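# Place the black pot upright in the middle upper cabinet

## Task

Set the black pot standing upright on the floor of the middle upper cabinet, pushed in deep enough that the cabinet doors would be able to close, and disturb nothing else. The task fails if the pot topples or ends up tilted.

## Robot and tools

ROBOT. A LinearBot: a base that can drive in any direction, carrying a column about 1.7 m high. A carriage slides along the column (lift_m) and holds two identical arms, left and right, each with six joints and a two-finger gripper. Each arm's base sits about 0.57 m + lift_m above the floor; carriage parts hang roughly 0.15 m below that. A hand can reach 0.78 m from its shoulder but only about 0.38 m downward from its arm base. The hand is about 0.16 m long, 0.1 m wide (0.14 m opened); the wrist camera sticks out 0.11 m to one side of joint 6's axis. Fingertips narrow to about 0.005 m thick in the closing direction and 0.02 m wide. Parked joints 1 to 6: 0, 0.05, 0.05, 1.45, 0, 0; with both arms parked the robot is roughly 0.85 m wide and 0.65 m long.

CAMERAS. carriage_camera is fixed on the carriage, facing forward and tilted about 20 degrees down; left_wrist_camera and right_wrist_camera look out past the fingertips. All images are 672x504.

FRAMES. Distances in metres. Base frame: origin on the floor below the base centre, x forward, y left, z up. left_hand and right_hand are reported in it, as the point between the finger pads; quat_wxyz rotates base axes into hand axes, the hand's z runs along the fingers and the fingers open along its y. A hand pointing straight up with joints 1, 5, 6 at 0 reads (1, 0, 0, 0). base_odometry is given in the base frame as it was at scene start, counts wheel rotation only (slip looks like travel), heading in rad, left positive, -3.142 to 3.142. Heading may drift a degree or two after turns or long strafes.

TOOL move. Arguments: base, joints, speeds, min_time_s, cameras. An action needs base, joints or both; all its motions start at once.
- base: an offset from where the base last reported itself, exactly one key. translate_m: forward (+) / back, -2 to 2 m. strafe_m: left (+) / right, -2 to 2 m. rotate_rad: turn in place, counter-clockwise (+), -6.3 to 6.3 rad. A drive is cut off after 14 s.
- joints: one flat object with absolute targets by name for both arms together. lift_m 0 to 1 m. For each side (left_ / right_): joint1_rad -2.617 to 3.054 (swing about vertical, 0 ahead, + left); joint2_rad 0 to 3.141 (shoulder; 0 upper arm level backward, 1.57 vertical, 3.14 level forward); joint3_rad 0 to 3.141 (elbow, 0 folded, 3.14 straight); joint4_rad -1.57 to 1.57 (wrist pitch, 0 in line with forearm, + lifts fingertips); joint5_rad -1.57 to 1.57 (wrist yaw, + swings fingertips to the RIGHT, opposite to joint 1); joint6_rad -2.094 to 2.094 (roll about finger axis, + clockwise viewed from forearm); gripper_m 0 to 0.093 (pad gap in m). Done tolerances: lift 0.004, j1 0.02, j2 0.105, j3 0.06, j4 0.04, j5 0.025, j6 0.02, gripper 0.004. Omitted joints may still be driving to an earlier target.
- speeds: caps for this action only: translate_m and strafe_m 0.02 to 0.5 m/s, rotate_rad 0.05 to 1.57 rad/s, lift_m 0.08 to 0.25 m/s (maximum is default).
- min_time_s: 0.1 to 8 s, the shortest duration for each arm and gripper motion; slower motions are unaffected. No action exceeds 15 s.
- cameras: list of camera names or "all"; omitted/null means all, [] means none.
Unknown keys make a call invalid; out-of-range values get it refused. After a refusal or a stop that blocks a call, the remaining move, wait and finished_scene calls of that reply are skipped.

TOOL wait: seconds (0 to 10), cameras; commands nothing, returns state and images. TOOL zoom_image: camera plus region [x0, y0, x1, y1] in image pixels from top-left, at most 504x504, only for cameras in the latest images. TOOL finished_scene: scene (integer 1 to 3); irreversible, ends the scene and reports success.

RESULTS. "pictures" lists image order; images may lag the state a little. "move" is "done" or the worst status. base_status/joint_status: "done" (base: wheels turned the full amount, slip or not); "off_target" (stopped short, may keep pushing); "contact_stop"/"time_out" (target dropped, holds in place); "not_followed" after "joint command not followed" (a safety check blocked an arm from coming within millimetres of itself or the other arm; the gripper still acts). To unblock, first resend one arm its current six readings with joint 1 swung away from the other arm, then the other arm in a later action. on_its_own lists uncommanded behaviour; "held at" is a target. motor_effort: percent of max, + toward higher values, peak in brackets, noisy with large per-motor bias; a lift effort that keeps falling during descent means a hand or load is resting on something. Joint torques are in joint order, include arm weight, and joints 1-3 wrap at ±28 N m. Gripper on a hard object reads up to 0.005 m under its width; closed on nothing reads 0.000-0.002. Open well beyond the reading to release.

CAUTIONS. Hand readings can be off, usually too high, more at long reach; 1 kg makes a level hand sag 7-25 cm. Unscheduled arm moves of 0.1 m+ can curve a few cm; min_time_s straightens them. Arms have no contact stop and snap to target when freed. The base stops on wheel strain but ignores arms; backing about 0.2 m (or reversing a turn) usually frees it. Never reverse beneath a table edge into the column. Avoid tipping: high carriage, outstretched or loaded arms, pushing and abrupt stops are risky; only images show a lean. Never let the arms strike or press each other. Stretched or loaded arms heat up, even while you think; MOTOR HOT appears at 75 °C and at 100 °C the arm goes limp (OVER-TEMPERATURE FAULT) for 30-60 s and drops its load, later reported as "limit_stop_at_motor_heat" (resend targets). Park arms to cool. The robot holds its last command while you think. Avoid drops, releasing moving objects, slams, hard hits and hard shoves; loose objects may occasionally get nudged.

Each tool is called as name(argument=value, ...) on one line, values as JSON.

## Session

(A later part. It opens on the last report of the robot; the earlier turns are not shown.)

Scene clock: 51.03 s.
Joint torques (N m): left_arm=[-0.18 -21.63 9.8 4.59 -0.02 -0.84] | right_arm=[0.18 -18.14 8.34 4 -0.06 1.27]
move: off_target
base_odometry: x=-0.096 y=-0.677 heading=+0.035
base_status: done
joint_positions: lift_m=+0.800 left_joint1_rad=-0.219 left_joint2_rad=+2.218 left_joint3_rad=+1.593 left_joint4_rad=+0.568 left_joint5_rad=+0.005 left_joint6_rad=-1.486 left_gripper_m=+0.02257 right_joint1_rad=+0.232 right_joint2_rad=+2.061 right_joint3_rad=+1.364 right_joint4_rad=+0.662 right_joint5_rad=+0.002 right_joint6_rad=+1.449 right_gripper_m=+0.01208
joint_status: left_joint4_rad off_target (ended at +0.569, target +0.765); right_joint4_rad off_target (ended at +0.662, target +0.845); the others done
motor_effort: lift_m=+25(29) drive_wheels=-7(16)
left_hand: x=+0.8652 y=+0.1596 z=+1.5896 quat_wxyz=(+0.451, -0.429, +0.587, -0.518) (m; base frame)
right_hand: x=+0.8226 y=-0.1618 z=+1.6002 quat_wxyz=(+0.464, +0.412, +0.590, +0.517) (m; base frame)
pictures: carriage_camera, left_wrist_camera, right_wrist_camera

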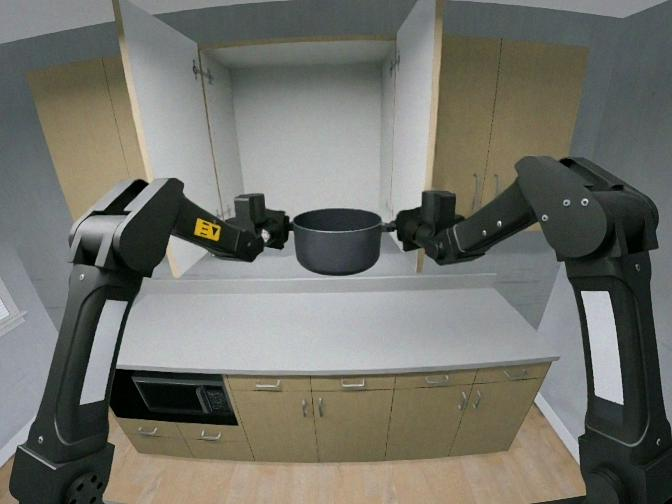

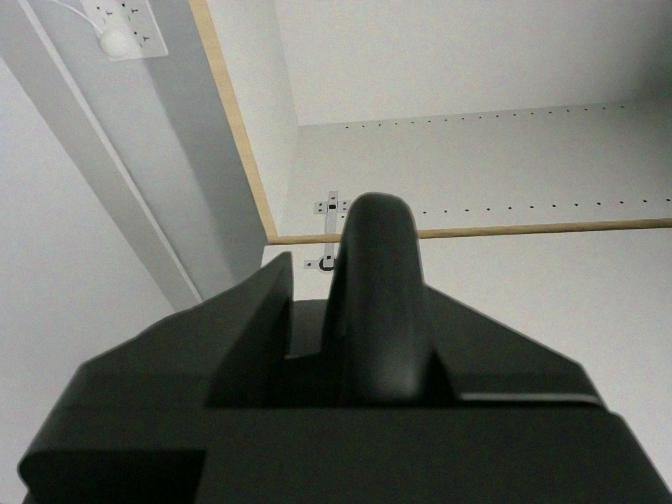

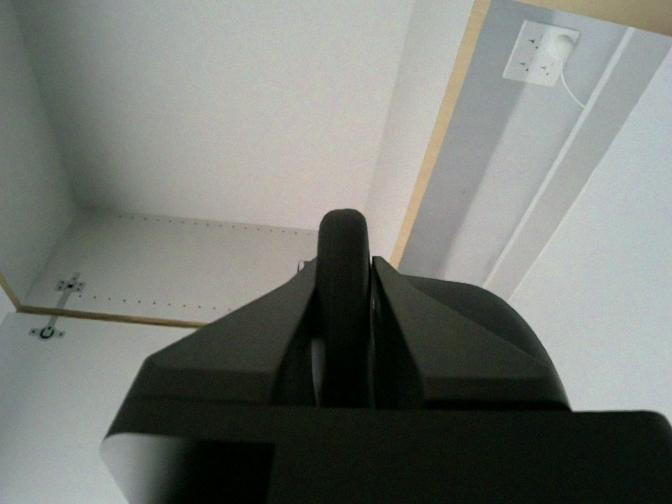

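move(base={"rotate_rad": 0.012}, cameras=[])

move(base={"strafe_m": 0.135}, speeds={"strafe_m": 0.2}, cameras=[])

move(base={"translate_m": 0.24}, speeds={"translate_m": 0.2}, cameras=["carriage_camera", "left_wrist_camera", "right_wrist_camera"])

zoom_image(camera="carriage_camera", region=[180, 20, 500, 320])

Scene clock: 55.13 s.
Joint torques (N m): left_arm=[-0.57 -21.68 9.8 4.55 -0.05 -0.81] | right_arm=[0.28 -18.14 8.46 3.99 -0.06 1.25]
move: done
base_odometry: x=-0.096 y=-0.677 heading=+0.046
base_status: done
joint_positions: lift_m=+0.800 left_joint1_rad=-0.214 left_joint2_rad=+2.218 left_joint3_rad=+1.593 left_joint4_rad=+0.568 left_joint5_rad=+0.008 left_joint6_rad=-1.486 left_gripper_m=+0.02254 right_joint1_rad=+0.231 right_joint2_rad=+2.061 right_joint3_rad=+1.364 right_joint4_rad=+0.662 right_joint5_rad=+0.005 right_joint6_rad=+1.449 right_gripper_m=+0.01208
joint_status: not commanded
motor_effort: lift_m=+25(25) drive_wheels=-7(9)
left_hand: x=+0.8658 y=+0.1621 z=+1.5896 quat_wxyz=(+0.451, -0.429, +0.586, -0.518) (m; base frame)
right_hand: x=+0.8229 y=-0.1630 z=+1.6002 quat_wxyz=(+0.465, +0.413, +0.589, +0.516) (m; base frame)
pictures: none
No camera images: "cameras" was empty.

Scene clock: 57.07 s.
Joint torques (N m): left_arm=[-0.8 -21.65 9.78 4.57 -0.06 -0.81] | right_arm=[0.1 -18.13 8.44 3.96 -0.06 1.27]
move: done
base_odometry: x=-0.103 y=-0.542 heading=+0.047
base_status: done
joint_positions: lift_m=+0.800 left_joint1_rad=-0.212 left_joint2_rad=+2.218 left_joint3_rad=+1.593 left_joint4_rad=+0.568 left_joint5_rad=+0.010 left_joint6_rad=-1.486 left_gripper_m=+0.02254 right_joint1_rad=+0.232 right_joint2_rad=+2.061 right_joint3_rad=+1.364 right_joint4_rad=+0.662 right_joint5_rad=+0.005 right_joint6_rad=+1.449 right_gripper_m=+0.01208
joint_status: not commanded
motor_effort: lift_m=+25(25) drive_wheels=-4(8)
left_hand: x=+0.8660 y=+0.1630 z=+1.5895 quat_wxyz=(+0.451, -0.429, +0.586, -0.518) (m; base frame)
right_hand: x=+0.8229 y=-0.1628 z=+1.6002 quat_wxyz=(+0.465, +0.413, +0.589, +0.516) (m; base frame)
pictures: none
No camera images: "cameras" was empty.

Scene clock: 59.37 s.
Joint torques (N m): left_arm=[-0.79 -21.67 9.87 4.57 -0.05 -0.83] | right_arm=[0.13 -18.11 8.49 3.99 -0.08 1.27]
move: done
base_odometry: x=+0.137 y=-0.530 heading=+0.047
base_status: done
joint_positions: lift_m=+0.800 left_joint1_rad=-0.212 left_joint2_rad=+2.218 left_joint3_rad=+1.593 left_joint4_rad=+0.566 left_joint5_rad=+0.010 left_joint6_rad=-1.486 left_gripper_m=+0.02254 right_joint1_rad=+0.232 right_joint2_rad=+2.061 right_joint3_rad=+1.364 right_joint4_rad=+0.660 right_joint5_rad=+0.005 right_joint6_rad=+1.449 right_gripper_m=+0.01208
joint_status: not commanded
motor_effort: lift_m=+25(25) drive_wheels=-6(10)
left_hand: x=+0.8659 y=+0.1630 z=+1.5890 quat_wxyz=(+0.450, -0.430, +0.587, -0.518) (m; base frame)
right_hand: x=+0.8229 y=-0.1628 z=+1.5997 quat_wxyz=(+0.464, +0.413, +0.590, +0.515) (m; base frame)
pictures: carriage_camera, left_wrist_camera, right_wrist_camera

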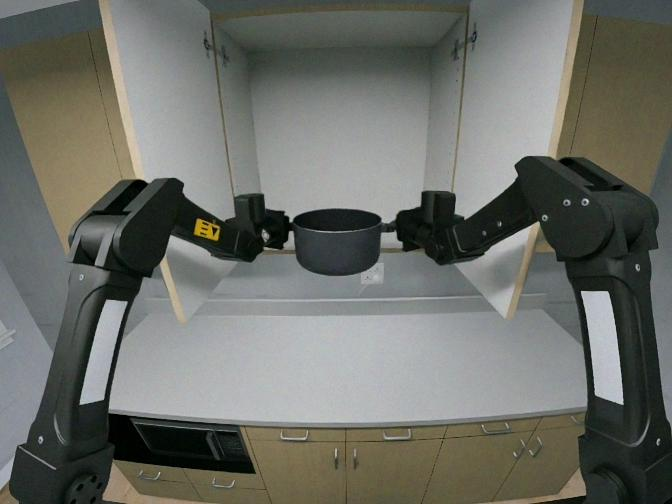

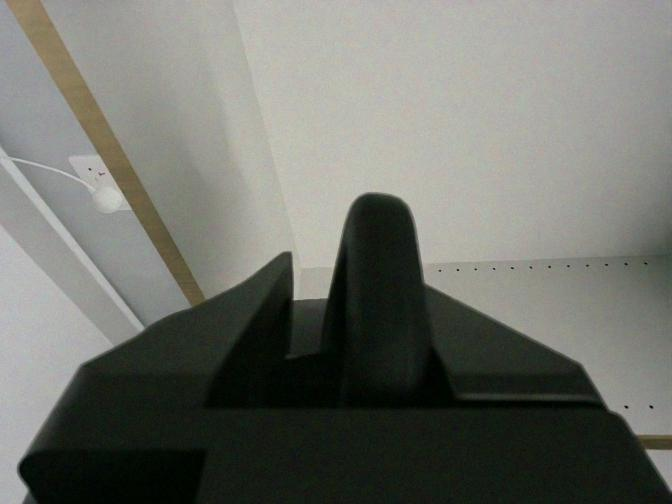

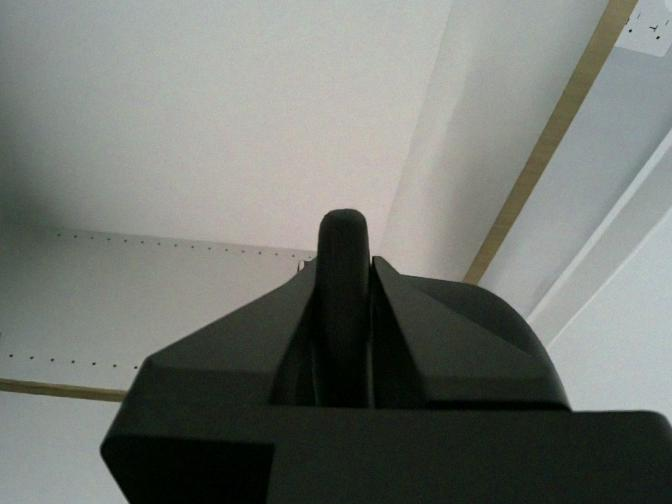

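Scaled by 1.575 from the camera's 672x504 image, which has a finer 960x720 frame.

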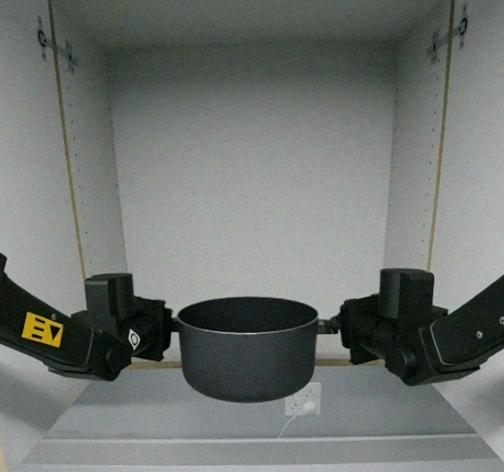

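zoom_image(camera="carriage_camera", region=[240, 180, 440, 300])

Scaled by 2.520 from the camera's 672x504 image, which has a finer 960x720 frame.

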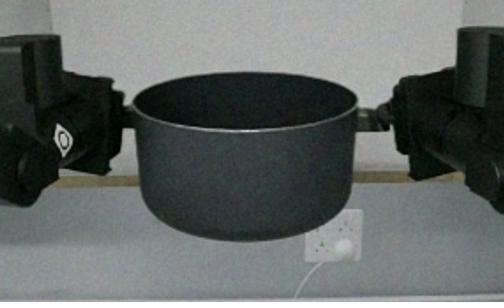

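move(base={"translate_m": 0.3}, joints={"lift_m": 0.812}, speeds={"translate_m": 0.18}, cameras=["carriage_camera"])

zoom_image(camera="carriage_camera", region=[200, 140, 480, 320])

Scene clock: 68.00 s.
Joint torques (N m): left_arm=[-0.8 -21.72 10.02 4.57 -0.06 -0.85] | right_arm=[0.18 -18.25 8.62 3.96 -0.04 1.27]
move: done
base_odometry: x=+0.437 y=-0.516 heading=+0.048
base_status: done
joint_positions: lift_m=+0.812 left_joint1_rad=-0.212 left_joint2_rad=+2.218 left_joint3_rad=+1.590 left_joint4_rad=+0.568 left_joint5_rad=+0.010 left_joint6_rad=-1.485 left_gripper_m=+0.02250 right_joint1_rad=+0.232 right_joint2_rad=+2.062 right_joint3_rad=+1.361 right_joint4_rad=+0.662 right_joint5_rad=+0.005 right_joint6_rad=+1.449 right_gripper_m=+0.01202
joint_status: all done
motor_effort: lift_m=+25(30) drive_wheels=-6(12)
left_hand: x=+0.8658 y=+0.1630 z=+1.5998 quat_wxyz=(+0.451, -0.430, +0.588, -0.517) (m; base frame)
right_hand: x=+0.8226 y=-0.1629 z=+1.6100 quat_wxyz=(+0.464, +0.414, +0.591, +0.515) (m; base frame)
pictures: carriage_camera

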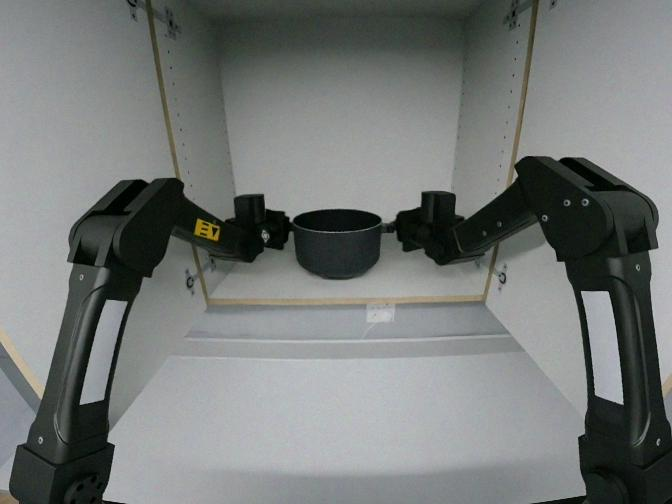

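Scaled by 1.800 from the camera's 672x504 image, which has a finer 960x720 frame.

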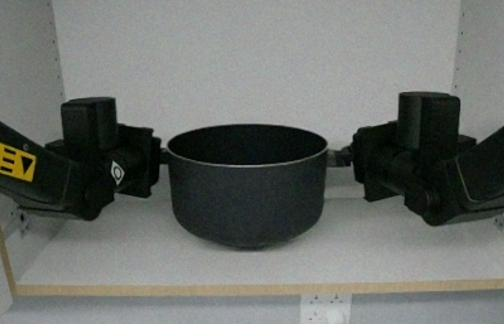

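zoom_image(camera="carriage_camera", region=[190, 200, 310, 310])

zoom_image(camera="carriage_camera", region=[370, 200, 510, 310])

Scaled by 4.200 from the camera's 672x504 image, which has a finer 960x720 frame.

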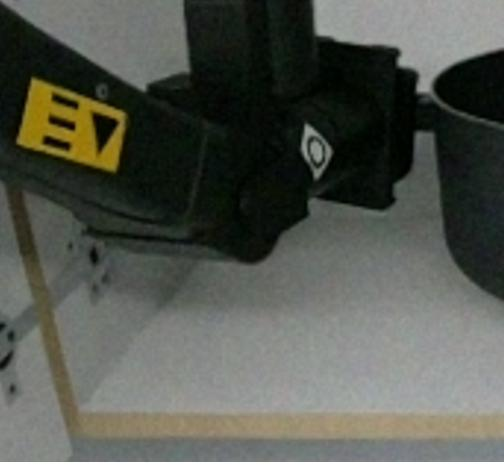

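Scaled by 3.600 from the camera's 672x504 image, which has a finer 960x720 frame.

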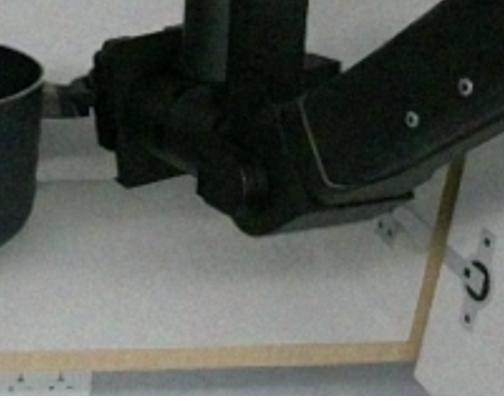

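move(base={"translate_m": 0.025}, joints={"lift_m": 0.792}, speeds={"translate_m": 0.1, "lift_m": 0.08}, cameras=["carriage_camera"])

zoom_image(camera="carriage_camera", region=[250, 180, 430, 310])

Scene clock: 71.70 s.
Joint torques (N m): left_arm=[-0.77 -21.85 10.02 4.62 -0.07 -0.85] | right_arm=[0.2 -18.24 8.69 4.04 -0.06 1.27]
move: done
base_odometry: x=+0.462 y=-0.514 heading=+0.049
base_status: done
joint_positions: lift_m=+0.792 left_joint1_rad=-0.212 left_joint2_rad=+2.219 left_joint3_rad=+1.590 left_joint4_rad=+0.564 left_joint5_rad=+0.010 left_joint6_rad=-1.484 left_gripper_m=+0.02247 right_joint1_rad=+0.232 right_joint2_rad=+2.062 right_joint3_rad=+1.361 right_joint4_rad=+0.657 right_joint5_rad=+0.005 right_joint6_rad=+1.449 right_gripper_m=+0.01201
joint_status: all done
motor_effort: lift_m=+23(24) drive_wheels=-5(12)
left_hand: x=+0.8658 y=+0.1630 z=+1.5785 quat_wxyz=(+0.450, -0.430, +0.589, -0.515) (m; base frame)
right_hand: x=+0.8225 y=-0.1628 z=+1.5891 quat_wxyz=(+0.462, +0.415, +0.592, +0.514) (m; base frame)
pictures: carriage_camera

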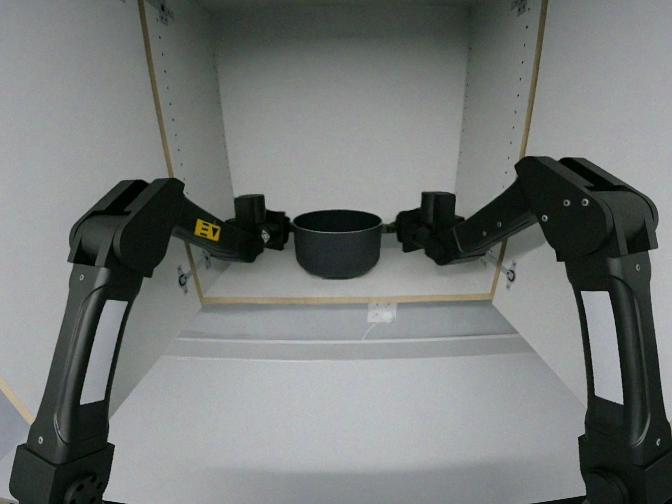

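Scaled by 2.800 from the camera's 672x504 image, which has a finer 960x720 frame.

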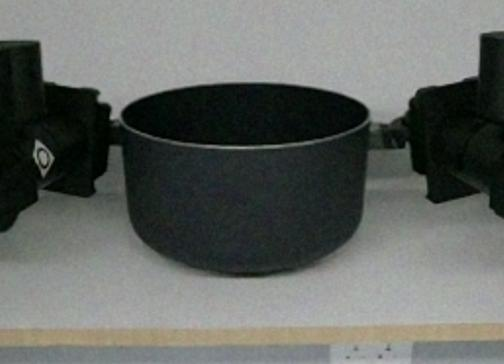

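move(joints={"lift_m": 0.776}, speeds={"lift_m": 0.08}, cameras=[])

Scene clock: 73.20 s.
Joint torques (N m): left_arm=[-0.79 -22.04 10.04 4.6 -0.07 -0.86] | right_arm=[0.16 -18.36 8.7 4.03 -0.06 1.25]
move: done
base_odometry: x=+0.462 y=-0.514 heading=+0.049
base_status: not commanded
joint_positions: lift_m=+0.776 left_joint1_rad=-0.212 left_joint2_rad=+2.221 left_joint3_rad=+1.590 left_joint4_rad=+0.565 left_joint5_rad=+0.010 left_joint6_rad=-1.483 left_gripper_m=+0.02246 right_joint1_rad=+0.232 right_joint2_rad=+2.064 right_joint3_rad=+1.361 right_joint4_rad=+0.657 right_joint5_rad=+0.005 right_joint6_rad=+1.449 right_gripper_m=+0.01198
joint_status: all done
motor_effort: lift_m=+23(24) drive_wheels=-5(7)
left_hand: x=+0.8660 y=+0.1630 z=+1.5615 quat_wxyz=(+0.449, -0.431, +0.590, -0.515) (m; base frame)
right_hand: x=+0.8226 y=-0.1628 z=+1.5721 quat_wxyz=(+0.462, +0.415, +0.592, +0.513) (m; base frame)
pictures: none
No camera images: "cameras" was empty.

move(joints={"lift_m": 0.764}, speeds={"lift_m": 0.08}, cameras=["carriage_camera"])

zoom_image(camera="carriage_camera", region=[250, 180, 430, 310])

Scene clock: 74.47 s.
Joint torques (N m): left_arm=[-0.84 -22.32 10.09 4.56 -0.06 -0.85] | right_arm=[0.06 -18.59 8.76 4.02 -0.06 1.25]
move: done
base_odometry: x=+0.462 y=-0.514 heading=+0.049
base_status: not commanded
joint_positions: lift_m=+0.764 left_joint1_rad=-0.212 left_joint2_rad=+2.223 left_joint3_rad=+1.590 left_joint4_rad=+0.567 left_joint5_rad=+0.010 left_joint6_rad=-1.483 left_gripper_m=+0.02241 right_joint1_rad=+0.232 right_joint2_rad=+2.066 right_joint3_rad=+1.361 right_joint4_rad=+0.659 right_joint5_rad=+0.005 right_joint6_rad=+1.449 right_gripper_m=+0.01198
joint_status: all done
motor_effort: lift_m=+23(24) drive_wheels=+1(7)
left_hand: x=+0.8661 y=+0.1629 z=+1.5487 quat_wxyz=(+0.449, -0.431, +0.589, -0.515) (m; base frame)
right_hand: x=+0.8229 y=-0.1627 z=+1.5596 quat_wxyz=(+0.462, +0.415, +0.592, +0.513) (m; base frame)
pictures: carriage_camera

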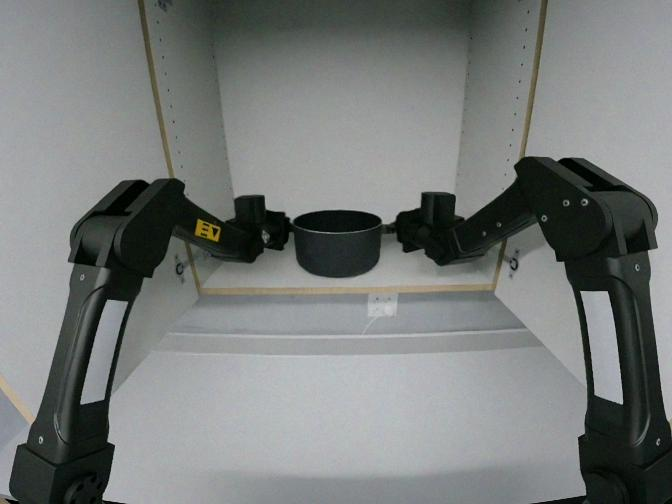

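Scaled by 2.800 from the camera's 672x504 image, which has a finer 960x720 frame.

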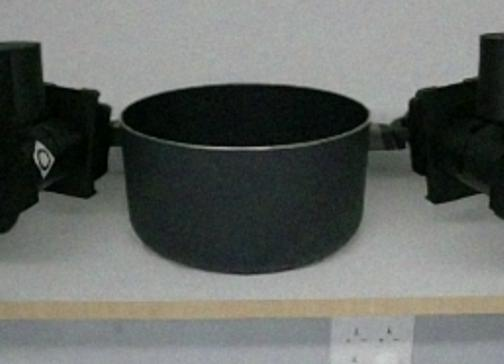

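move(joints={"lift_m": 0.752}, speeds={"lift_m": 0.08}, cameras=[])

Scene clock: 75.63 s.
Joint torques (N m): left_arm=[-0.8 -22.2 10.07 4.21 -0.07 -0.89] | right_arm=[0.17 -18.56 8.62 3.65 -0.04 1.32]
move: done
base_odometry: x=+0.462 y=-0.514 heading=+0.049
base_status: not commanded
joint_positions: lift_m=+0.752 left_joint1_rad=-0.212 left_joint2_rad=+2.223 left_joint3_rad=+1.590 left_joint4_rad=+0.598 left_joint5_rad=+0.011 left_joint6_rad=-1.481 left_gripper_m=+0.02234 right_joint1_rad=+0.232 right_joint2_rad=+2.066 right_joint3_rad=+1.361 right_joint4_rad=+0.692 right_joint5_rad=+0.003 right_joint6_rad=+1.442 right_gripper_m=+0.01198
joint_status: all done
motor_effort: lift_m=+22(22) drive_wheels=+2(6)
left_hand: x=+0.8665 y=+0.1627 z=+1.5444 quat_wxyz=(+0.457, -0.423, +0.582, -0.523) (m; base frame)
right_hand: x=+0.8230 y=-0.1624 z=+1.5558 quat_wxyz=(+0.471, +0.406, +0.585, +0.521) (m; base frame)
pictures: none
No camera images: "cameras" was empty.

move(joints={"lift_m": 0.735, "left_joint4_rad": 0.715, "right_joint4_rad": 0.795}, speeds={"lift_m": 0.08}, cameras=[])

Scene clock: 77.10 s.
Joint torques (N m): left_arm=[-0.83 -20.26 9.94 3.46 -0.11 -1.06] | right_arm=[0.16 -16.23 8.7 2.98 -0.05 1.34]
move: off_target
base_odometry: x=+0.462 y=-0.514 heading=+0.049
base_status: not commanded
joint_positions: lift_m=+0.735 left_joint1_rad=-0.212 left_joint2_rad=+2.205 left_joint3_rad=+1.592 left_joint4_rad=+0.617 left_joint5_rad=+0.014 left_joint6_rad=-1.463 left_gripper_m=+0.02212 right_joint1_rad=+0.232 right_joint2_rad=+2.043 right_joint3_rad=+1.361 right_joint4_rad=+0.702 right_joint5_rad=+0.001 right_joint6_rad=+1.441 right_gripper_m=+0.01214
joint_status: left_joint4_rad off_target (ended at +0.617, target +0.715); right_joint4_rad off_target (ended at +0.703, target +0.795); the others done
motor_effort: lift_m=+20(21) drive_wheels=+1(5)
left_hand: x=+0.8645 y=+0.1625 z=+1.5446 quat_wxyz=(+0.470, -0.409, +0.575, -0.530) (m; base frame)
right_hand: x=+0.8203 y=-0.1626 z=+1.5548 quat_wxyz=(+0.479, +0.398, +0.576, +0.530) (m; base frame)
pictures: none
No camera images: "cameras" was empty.

move(joints={"lift_m": 0.718, "left_joint4_rad": 0.695, "right_joint4_rad": 0.775}, speeds={"lift_m": 0.08}, cameras=["left_wrist_camera", "right_wrist_camera", "carriage_camera"])

zoom_image(camera="carriage_camera", region=[250, 180, 430, 310])

Scene clock: 78.27 s.
Joint torques (N m): left_arm=[-0.84 -17.89 9.11 3.18 -0.11 -1.22] | right_arm=[0.23 -13.87 8.09 2.72 -0.02 1.36]
move: off_target
base_odometry: x=+0.462 y=-0.514 heading=+0.049
base_status: not commanded
joint_positions: lift_m=+0.718 left_joint1_rad=-0.212 left_joint2_rad=+2.183 left_joint3_rad=+1.601 left_joint4_rad=+0.621 left_joint5_rad=+0.015 left_joint6_rad=-1.449 left_gripper_m=+0.02196 right_joint1_rad=+0.232 right_joint2_rad=+2.021 right_joint3_rad=+1.369 right_joint4_rad=+0.705 right_joint5_rad=-0.001 right_joint6_rad=+1.441 right_gripper_m=+0.01250
joint_status: left_joint4_rad off_target (ended at +0.621, target +0.695); right_joint4_rad off_target (ended at +0.705, target +0.775); the others done
motor_effort: lift_m=+20(20) drive_wheels=+1(5)
left_hand: x=+0.8626 y=+0.1629 z=+1.5470 quat_wxyz=(+0.482, -0.398, +0.568, -0.536) (m; base frame)
right_hand: x=+0.8179 y=-0.1629 z=+1.5558 quat_wxyz=(+0.486, +0.391, +0.566, +0.539) (m; base frame)
pictures: carriage_camera, left_wrist_camera, right_wrist_camera

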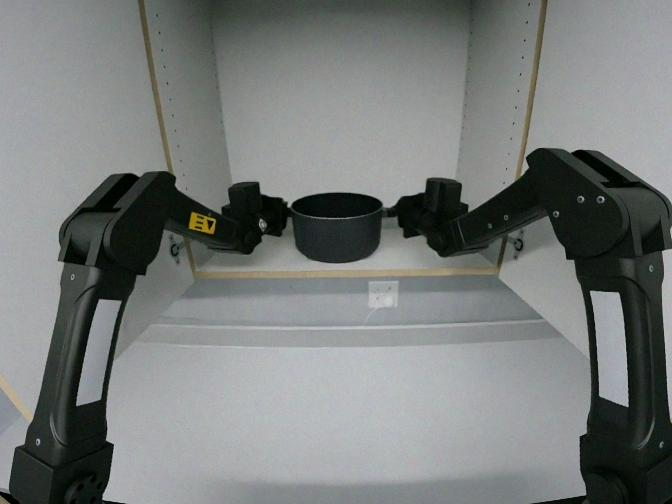

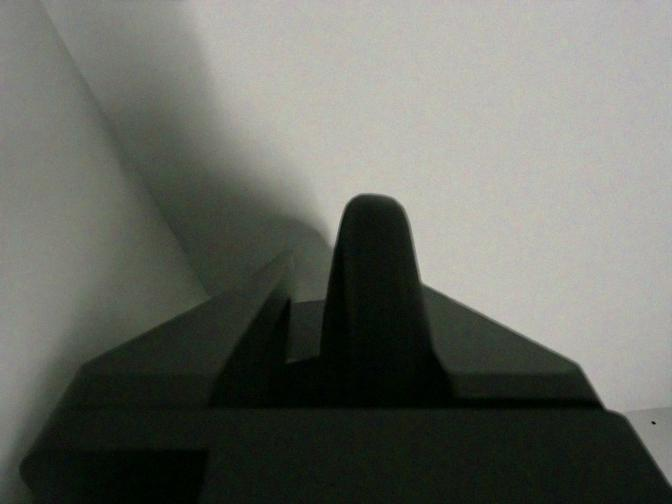

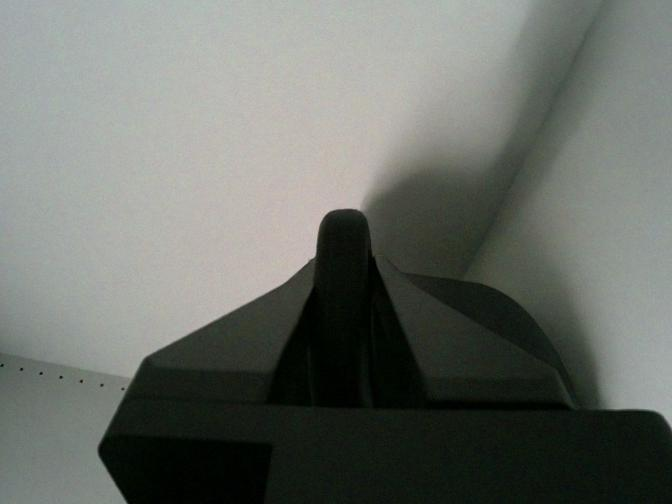

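Scaled by 2.800 from the camera's 672x504 image, which has a finer 960x720 frame.

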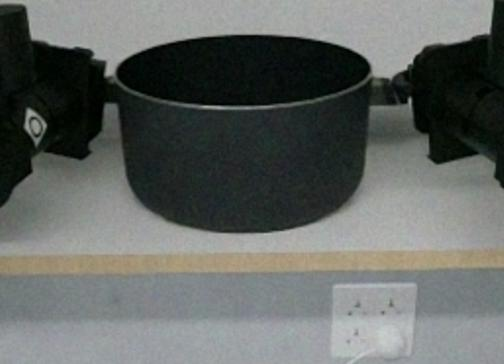

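move(joints={"lift_m": 0.706, "left_joint4_rad": 0.675, "right_joint4_rad": 0.76}, speeds={"lift_m": 0.08}, cameras=["carriage_camera"])

zoom_image(camera="carriage_camera", region=[280, 175, 400, 275])

Scene clock: 79.60 s.
Joint torques (N m): left_arm=[-0.8 -16.29 8.46 2.9 -0.11 -1.32] | right_arm=[0.23 -12.36 7.54 2.49 0.04 1.35]
move: off_target
MOTOR HOT: joint 2 (shoulder) of the left arm reports 75 °C; the controller stops that arm at 100 °C. To cool a motor, set the load down, stop pushing, or move to a pose that needs little force.
base_odometry: x=+0.462 y=-0.514 heading=+0.049
base_status: not commanded
joint_positions: lift_m=+0.706 left_joint1_rad=-0.212 left_joint2_rad=+2.168 left_joint3_rad=+1.609 left_joint4_rad=+0.623 left_joint5_rad=+0.017 left_joint6_rad=-1.442 left_gripper_m=+0.02193 right_joint1_rad=+0.232 right_joint2_rad=+2.008 right_joint3_rad=+1.377 right_joint4_rad=+0.709 right_joint5_rad=-0.003 right_joint6_rad=+1.441 right_gripper_m=+0.01277
joint_status: left_joint4_rad off_target (ended at +0.623, target +0.675); right_joint4_rad off_target (ended at +0.709, target +0.760); the others done
motor_effort: lift_m=+19(20) drive_wheels=+2(2)
left_hand: x=+0.8607 y=+0.1630 z=+1.5491 quat_wxyz=(+0.490, -0.390, +0.562, -0.541) (m; base frame)
right_hand: x=+0.8164 y=-0.1629 z=+1.5568 quat_wxyz=(+0.491, +0.385, +0.559, +0.546) (m; base frame)
pictures: carriage_camera

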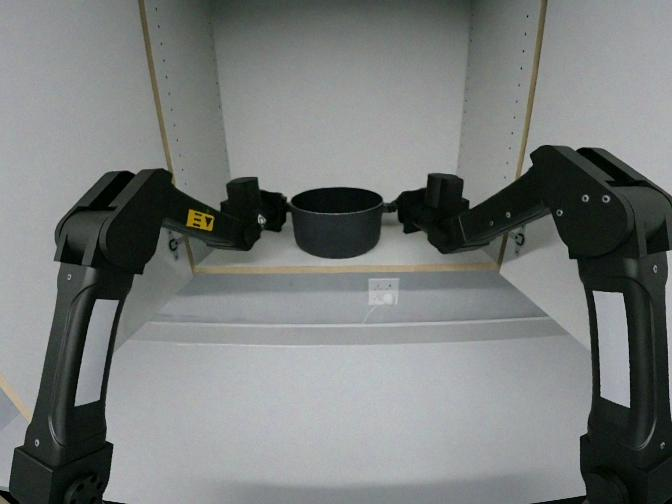

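Scaled by 4.200 from the camera's 672x504 image, which has a finer 960x720 frame.

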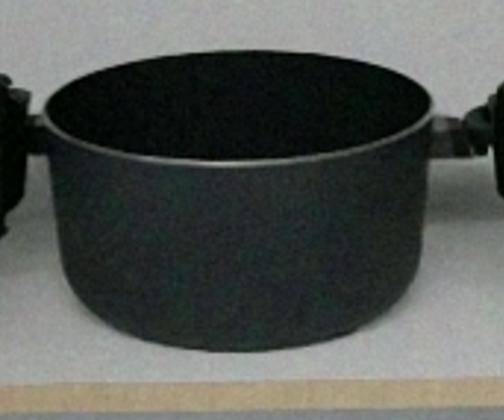

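move(joints={"left_gripper_m": 0.088, "right_gripper_m": 0.088, "left_joint4_rad": 0.645, "right_joint4_rad": 0.73}, min_time_s=1.6, cameras=["left_wrist_camera", "right_wrist_camera", "carriage_camera"])

Scene clock: 82.60 s.
Joint torques (N m): left_arm=[-0.73 -16.73 8.47 2.47 -0.08 0.01] | right_arm=[0.09 -12.86 7.56 2.01 0.04 0.05]
move: done
MOTOR HOT: still on. Joint 2 (shoulder) of the left arm reports 75 °C.
base_odometry: x=+0.462 y=-0.514 heading=+0.049
base_status: not commanded
joint_positions: lift_m=+0.706 left_joint1_rad=-0.212 left_joint2_rad=+2.172 left_joint3_rad=+1.609 left_joint4_rad=+0.632 left_joint5_rad=+0.014 left_joint6_rad=-1.560 left_gripper_m=+0.08790 right_joint1_rad=+0.232 right_joint2_rad=+2.013 right_joint3_rad=+1.377 right_joint4_rad=+0.725 right_joint5_rad=-0.004 right_joint6_rad=+1.556 right_gripper_m=+0.08792
joint_status: all done
motor_effort: lift_m=+20(20) drive_wheels=+1(2)
left_hand: x=+0.8613 y=+0.1634 z=+1.5487 quat_wxyz=(+0.459, -0.422, +0.536, -0.569) (m; base frame)
right_hand: x=+0.8169 y=-0.1627 z=+1.5575 quat_wxyz=(+0.461, +0.414, +0.533, +0.576) (m; base frame)
pictures: carriage_camera, left_wrist_camera, right_wrist_camera

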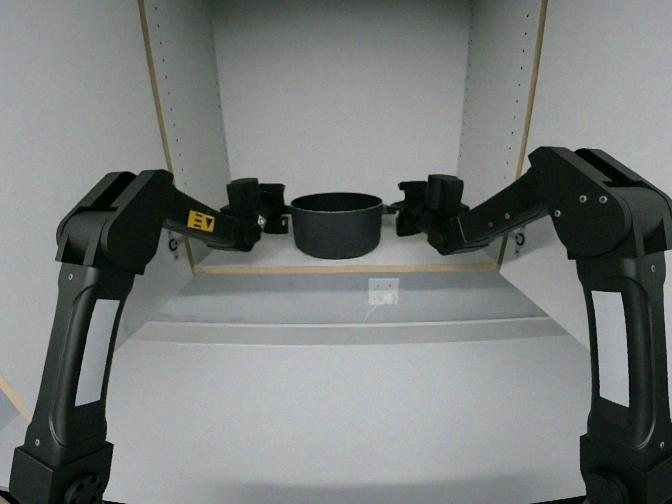

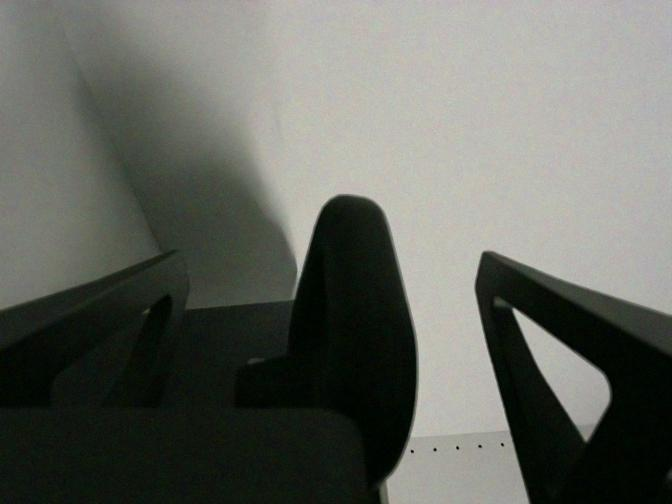

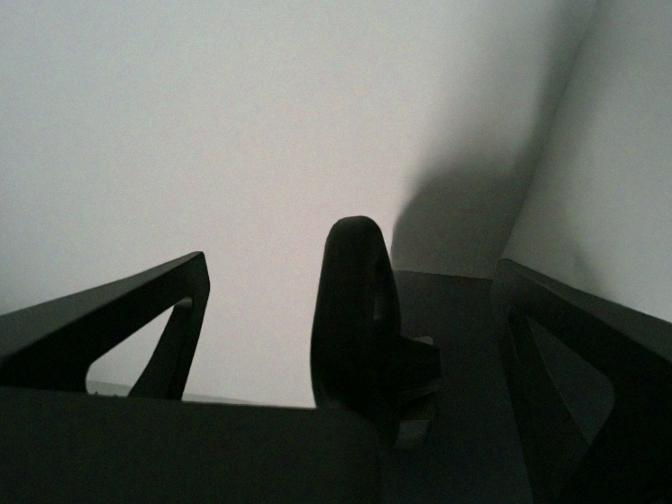

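move(base={"translate_m": -0.13}, speeds={"translate_m": 0.12}, cameras=["carriage_camera"])

zoom_image(camera="carriage_camera", region=[250, 150, 430, 290])

Scene clock: 85.47 s.
Joint torques (N m): left_arm=[-0.46 -16.65 8.46 2.49 -0.08 0] | right_arm=[0.25 -12.92 7.51 2.03 0.02 0.07]
move: done
MOTOR HOT: still on. Joint 2 (shoulder) of the left arm reports 75 °C.
base_odometry: x=+0.332 y=-0.520 heading=+0.049
base_status: done
joint_positions: lift_m=+0.706 left_joint1_rad=-0.215 left_joint2_rad=+2.172 left_joint3_rad=+1.609 left_joint4_rad=+0.632 left_joint5_rad=+0.012 left_joint6_rad=-1.560 left_gripper_m=+0.08790 right_joint1_rad=+0.232 right_joint2_rad=+2.013 right_joint3_rad=+1.377 right_joint4_rad=+0.723 right_joint5_rad=-0.004 right_joint6_rad=+1.556 right_gripper_m=+0.08792
joint_status: not commanded
motor_effort: lift_m=+20(20) drive_wheels=-7(13)
left_hand: x=+0.8609 y=+0.1617 z=+1.5487 quat_wxyz=(+0.458, -0.422, +0.537, -0.570) (m; base frame)
right_hand: x=+0.8169 y=-0.1624 z=+1.5568 quat_wxyz=(+0.461, +0.414, +0.534, +0.576) (m; base frame)
pictures: carriage_camera

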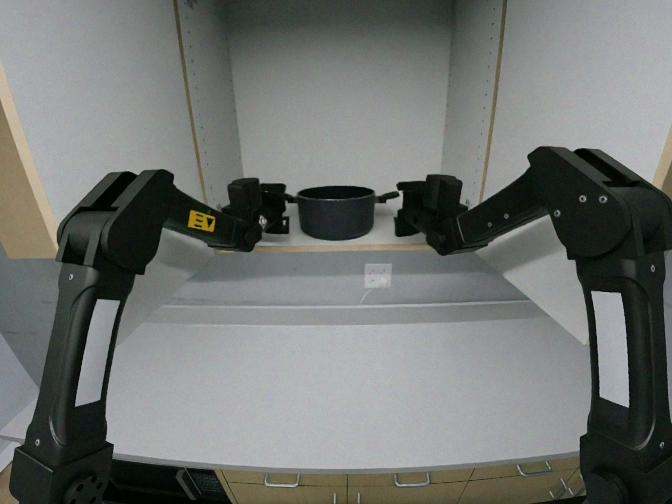

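Scaled by 2.800 from the camera's 672x504 image, which has a finer 960x720 frame.

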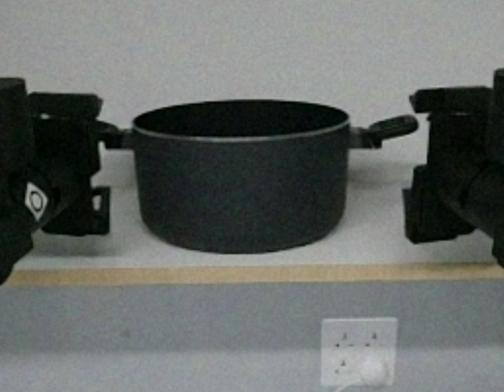

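move(base={"translate_m": -0.35}, speeds={"translate_m": 0.25}, cameras=["carriage_camera"])

zoom_image(camera="carriage_camera", region=[250, 130, 430, 250])

Scene clock: 88.80 s.
Joint torques (N m): left_arm=[-0.4 -16.69 8.4 2.48 -0.07 0] | right_arm=[0.09 -13 7.62 2.04 0.04 0.06]
move: done
MOTOR HOT: still on. Joint 2 (shoulder) of the left arm reports 76 °C.
base_odometry: x=-0.018 y=-0.537 heading=+0.049
base_status: done
joint_positions: lift_m=+0.706 left_joint1_rad=-0.217 left_joint2_rad=+2.172 left_joint3_rad=+1.609 left_joint4_rad=+0.632 left_joint5_rad=+0.012 left_joint6_rad=-1.560 left_gripper_m=+0.08790 right_joint1_rad=+0.232 right_joint2_rad=+2.013 right_joint3_rad=+1.377 right_joint4_rad=+0.721 right_joint5_rad=-0.004 right_joint6_rad=+1.557 right_gripper_m=+0.08792
joint_status: not commanded
motor_effort: lift_m=+20(20) drive_wheels=-2(9)
left_hand: x=+0.8607 y=+0.1610 z=+1.5487 quat_wxyz=(+0.458, -0.421, +0.537, -0.570) (m; base frame)
right_hand: x=+0.8169 y=-0.1622 z=+1.5565 quat_wxyz=(+0.460, +0.415, +0.534, +0.575) (m; base frame)
pictures: carriage_camera

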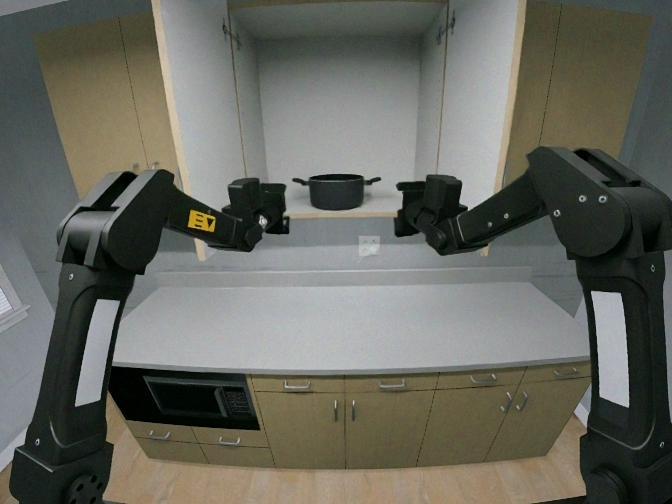

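Scaled by 2.800 from the camera's 672x504 image, which has a finer 960x720 frame.

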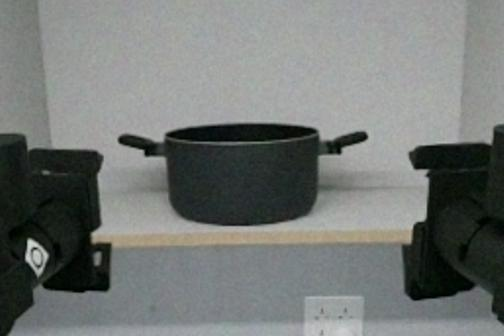

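finished_scene(scene=3, done=true)

The scene is finished: the task was done.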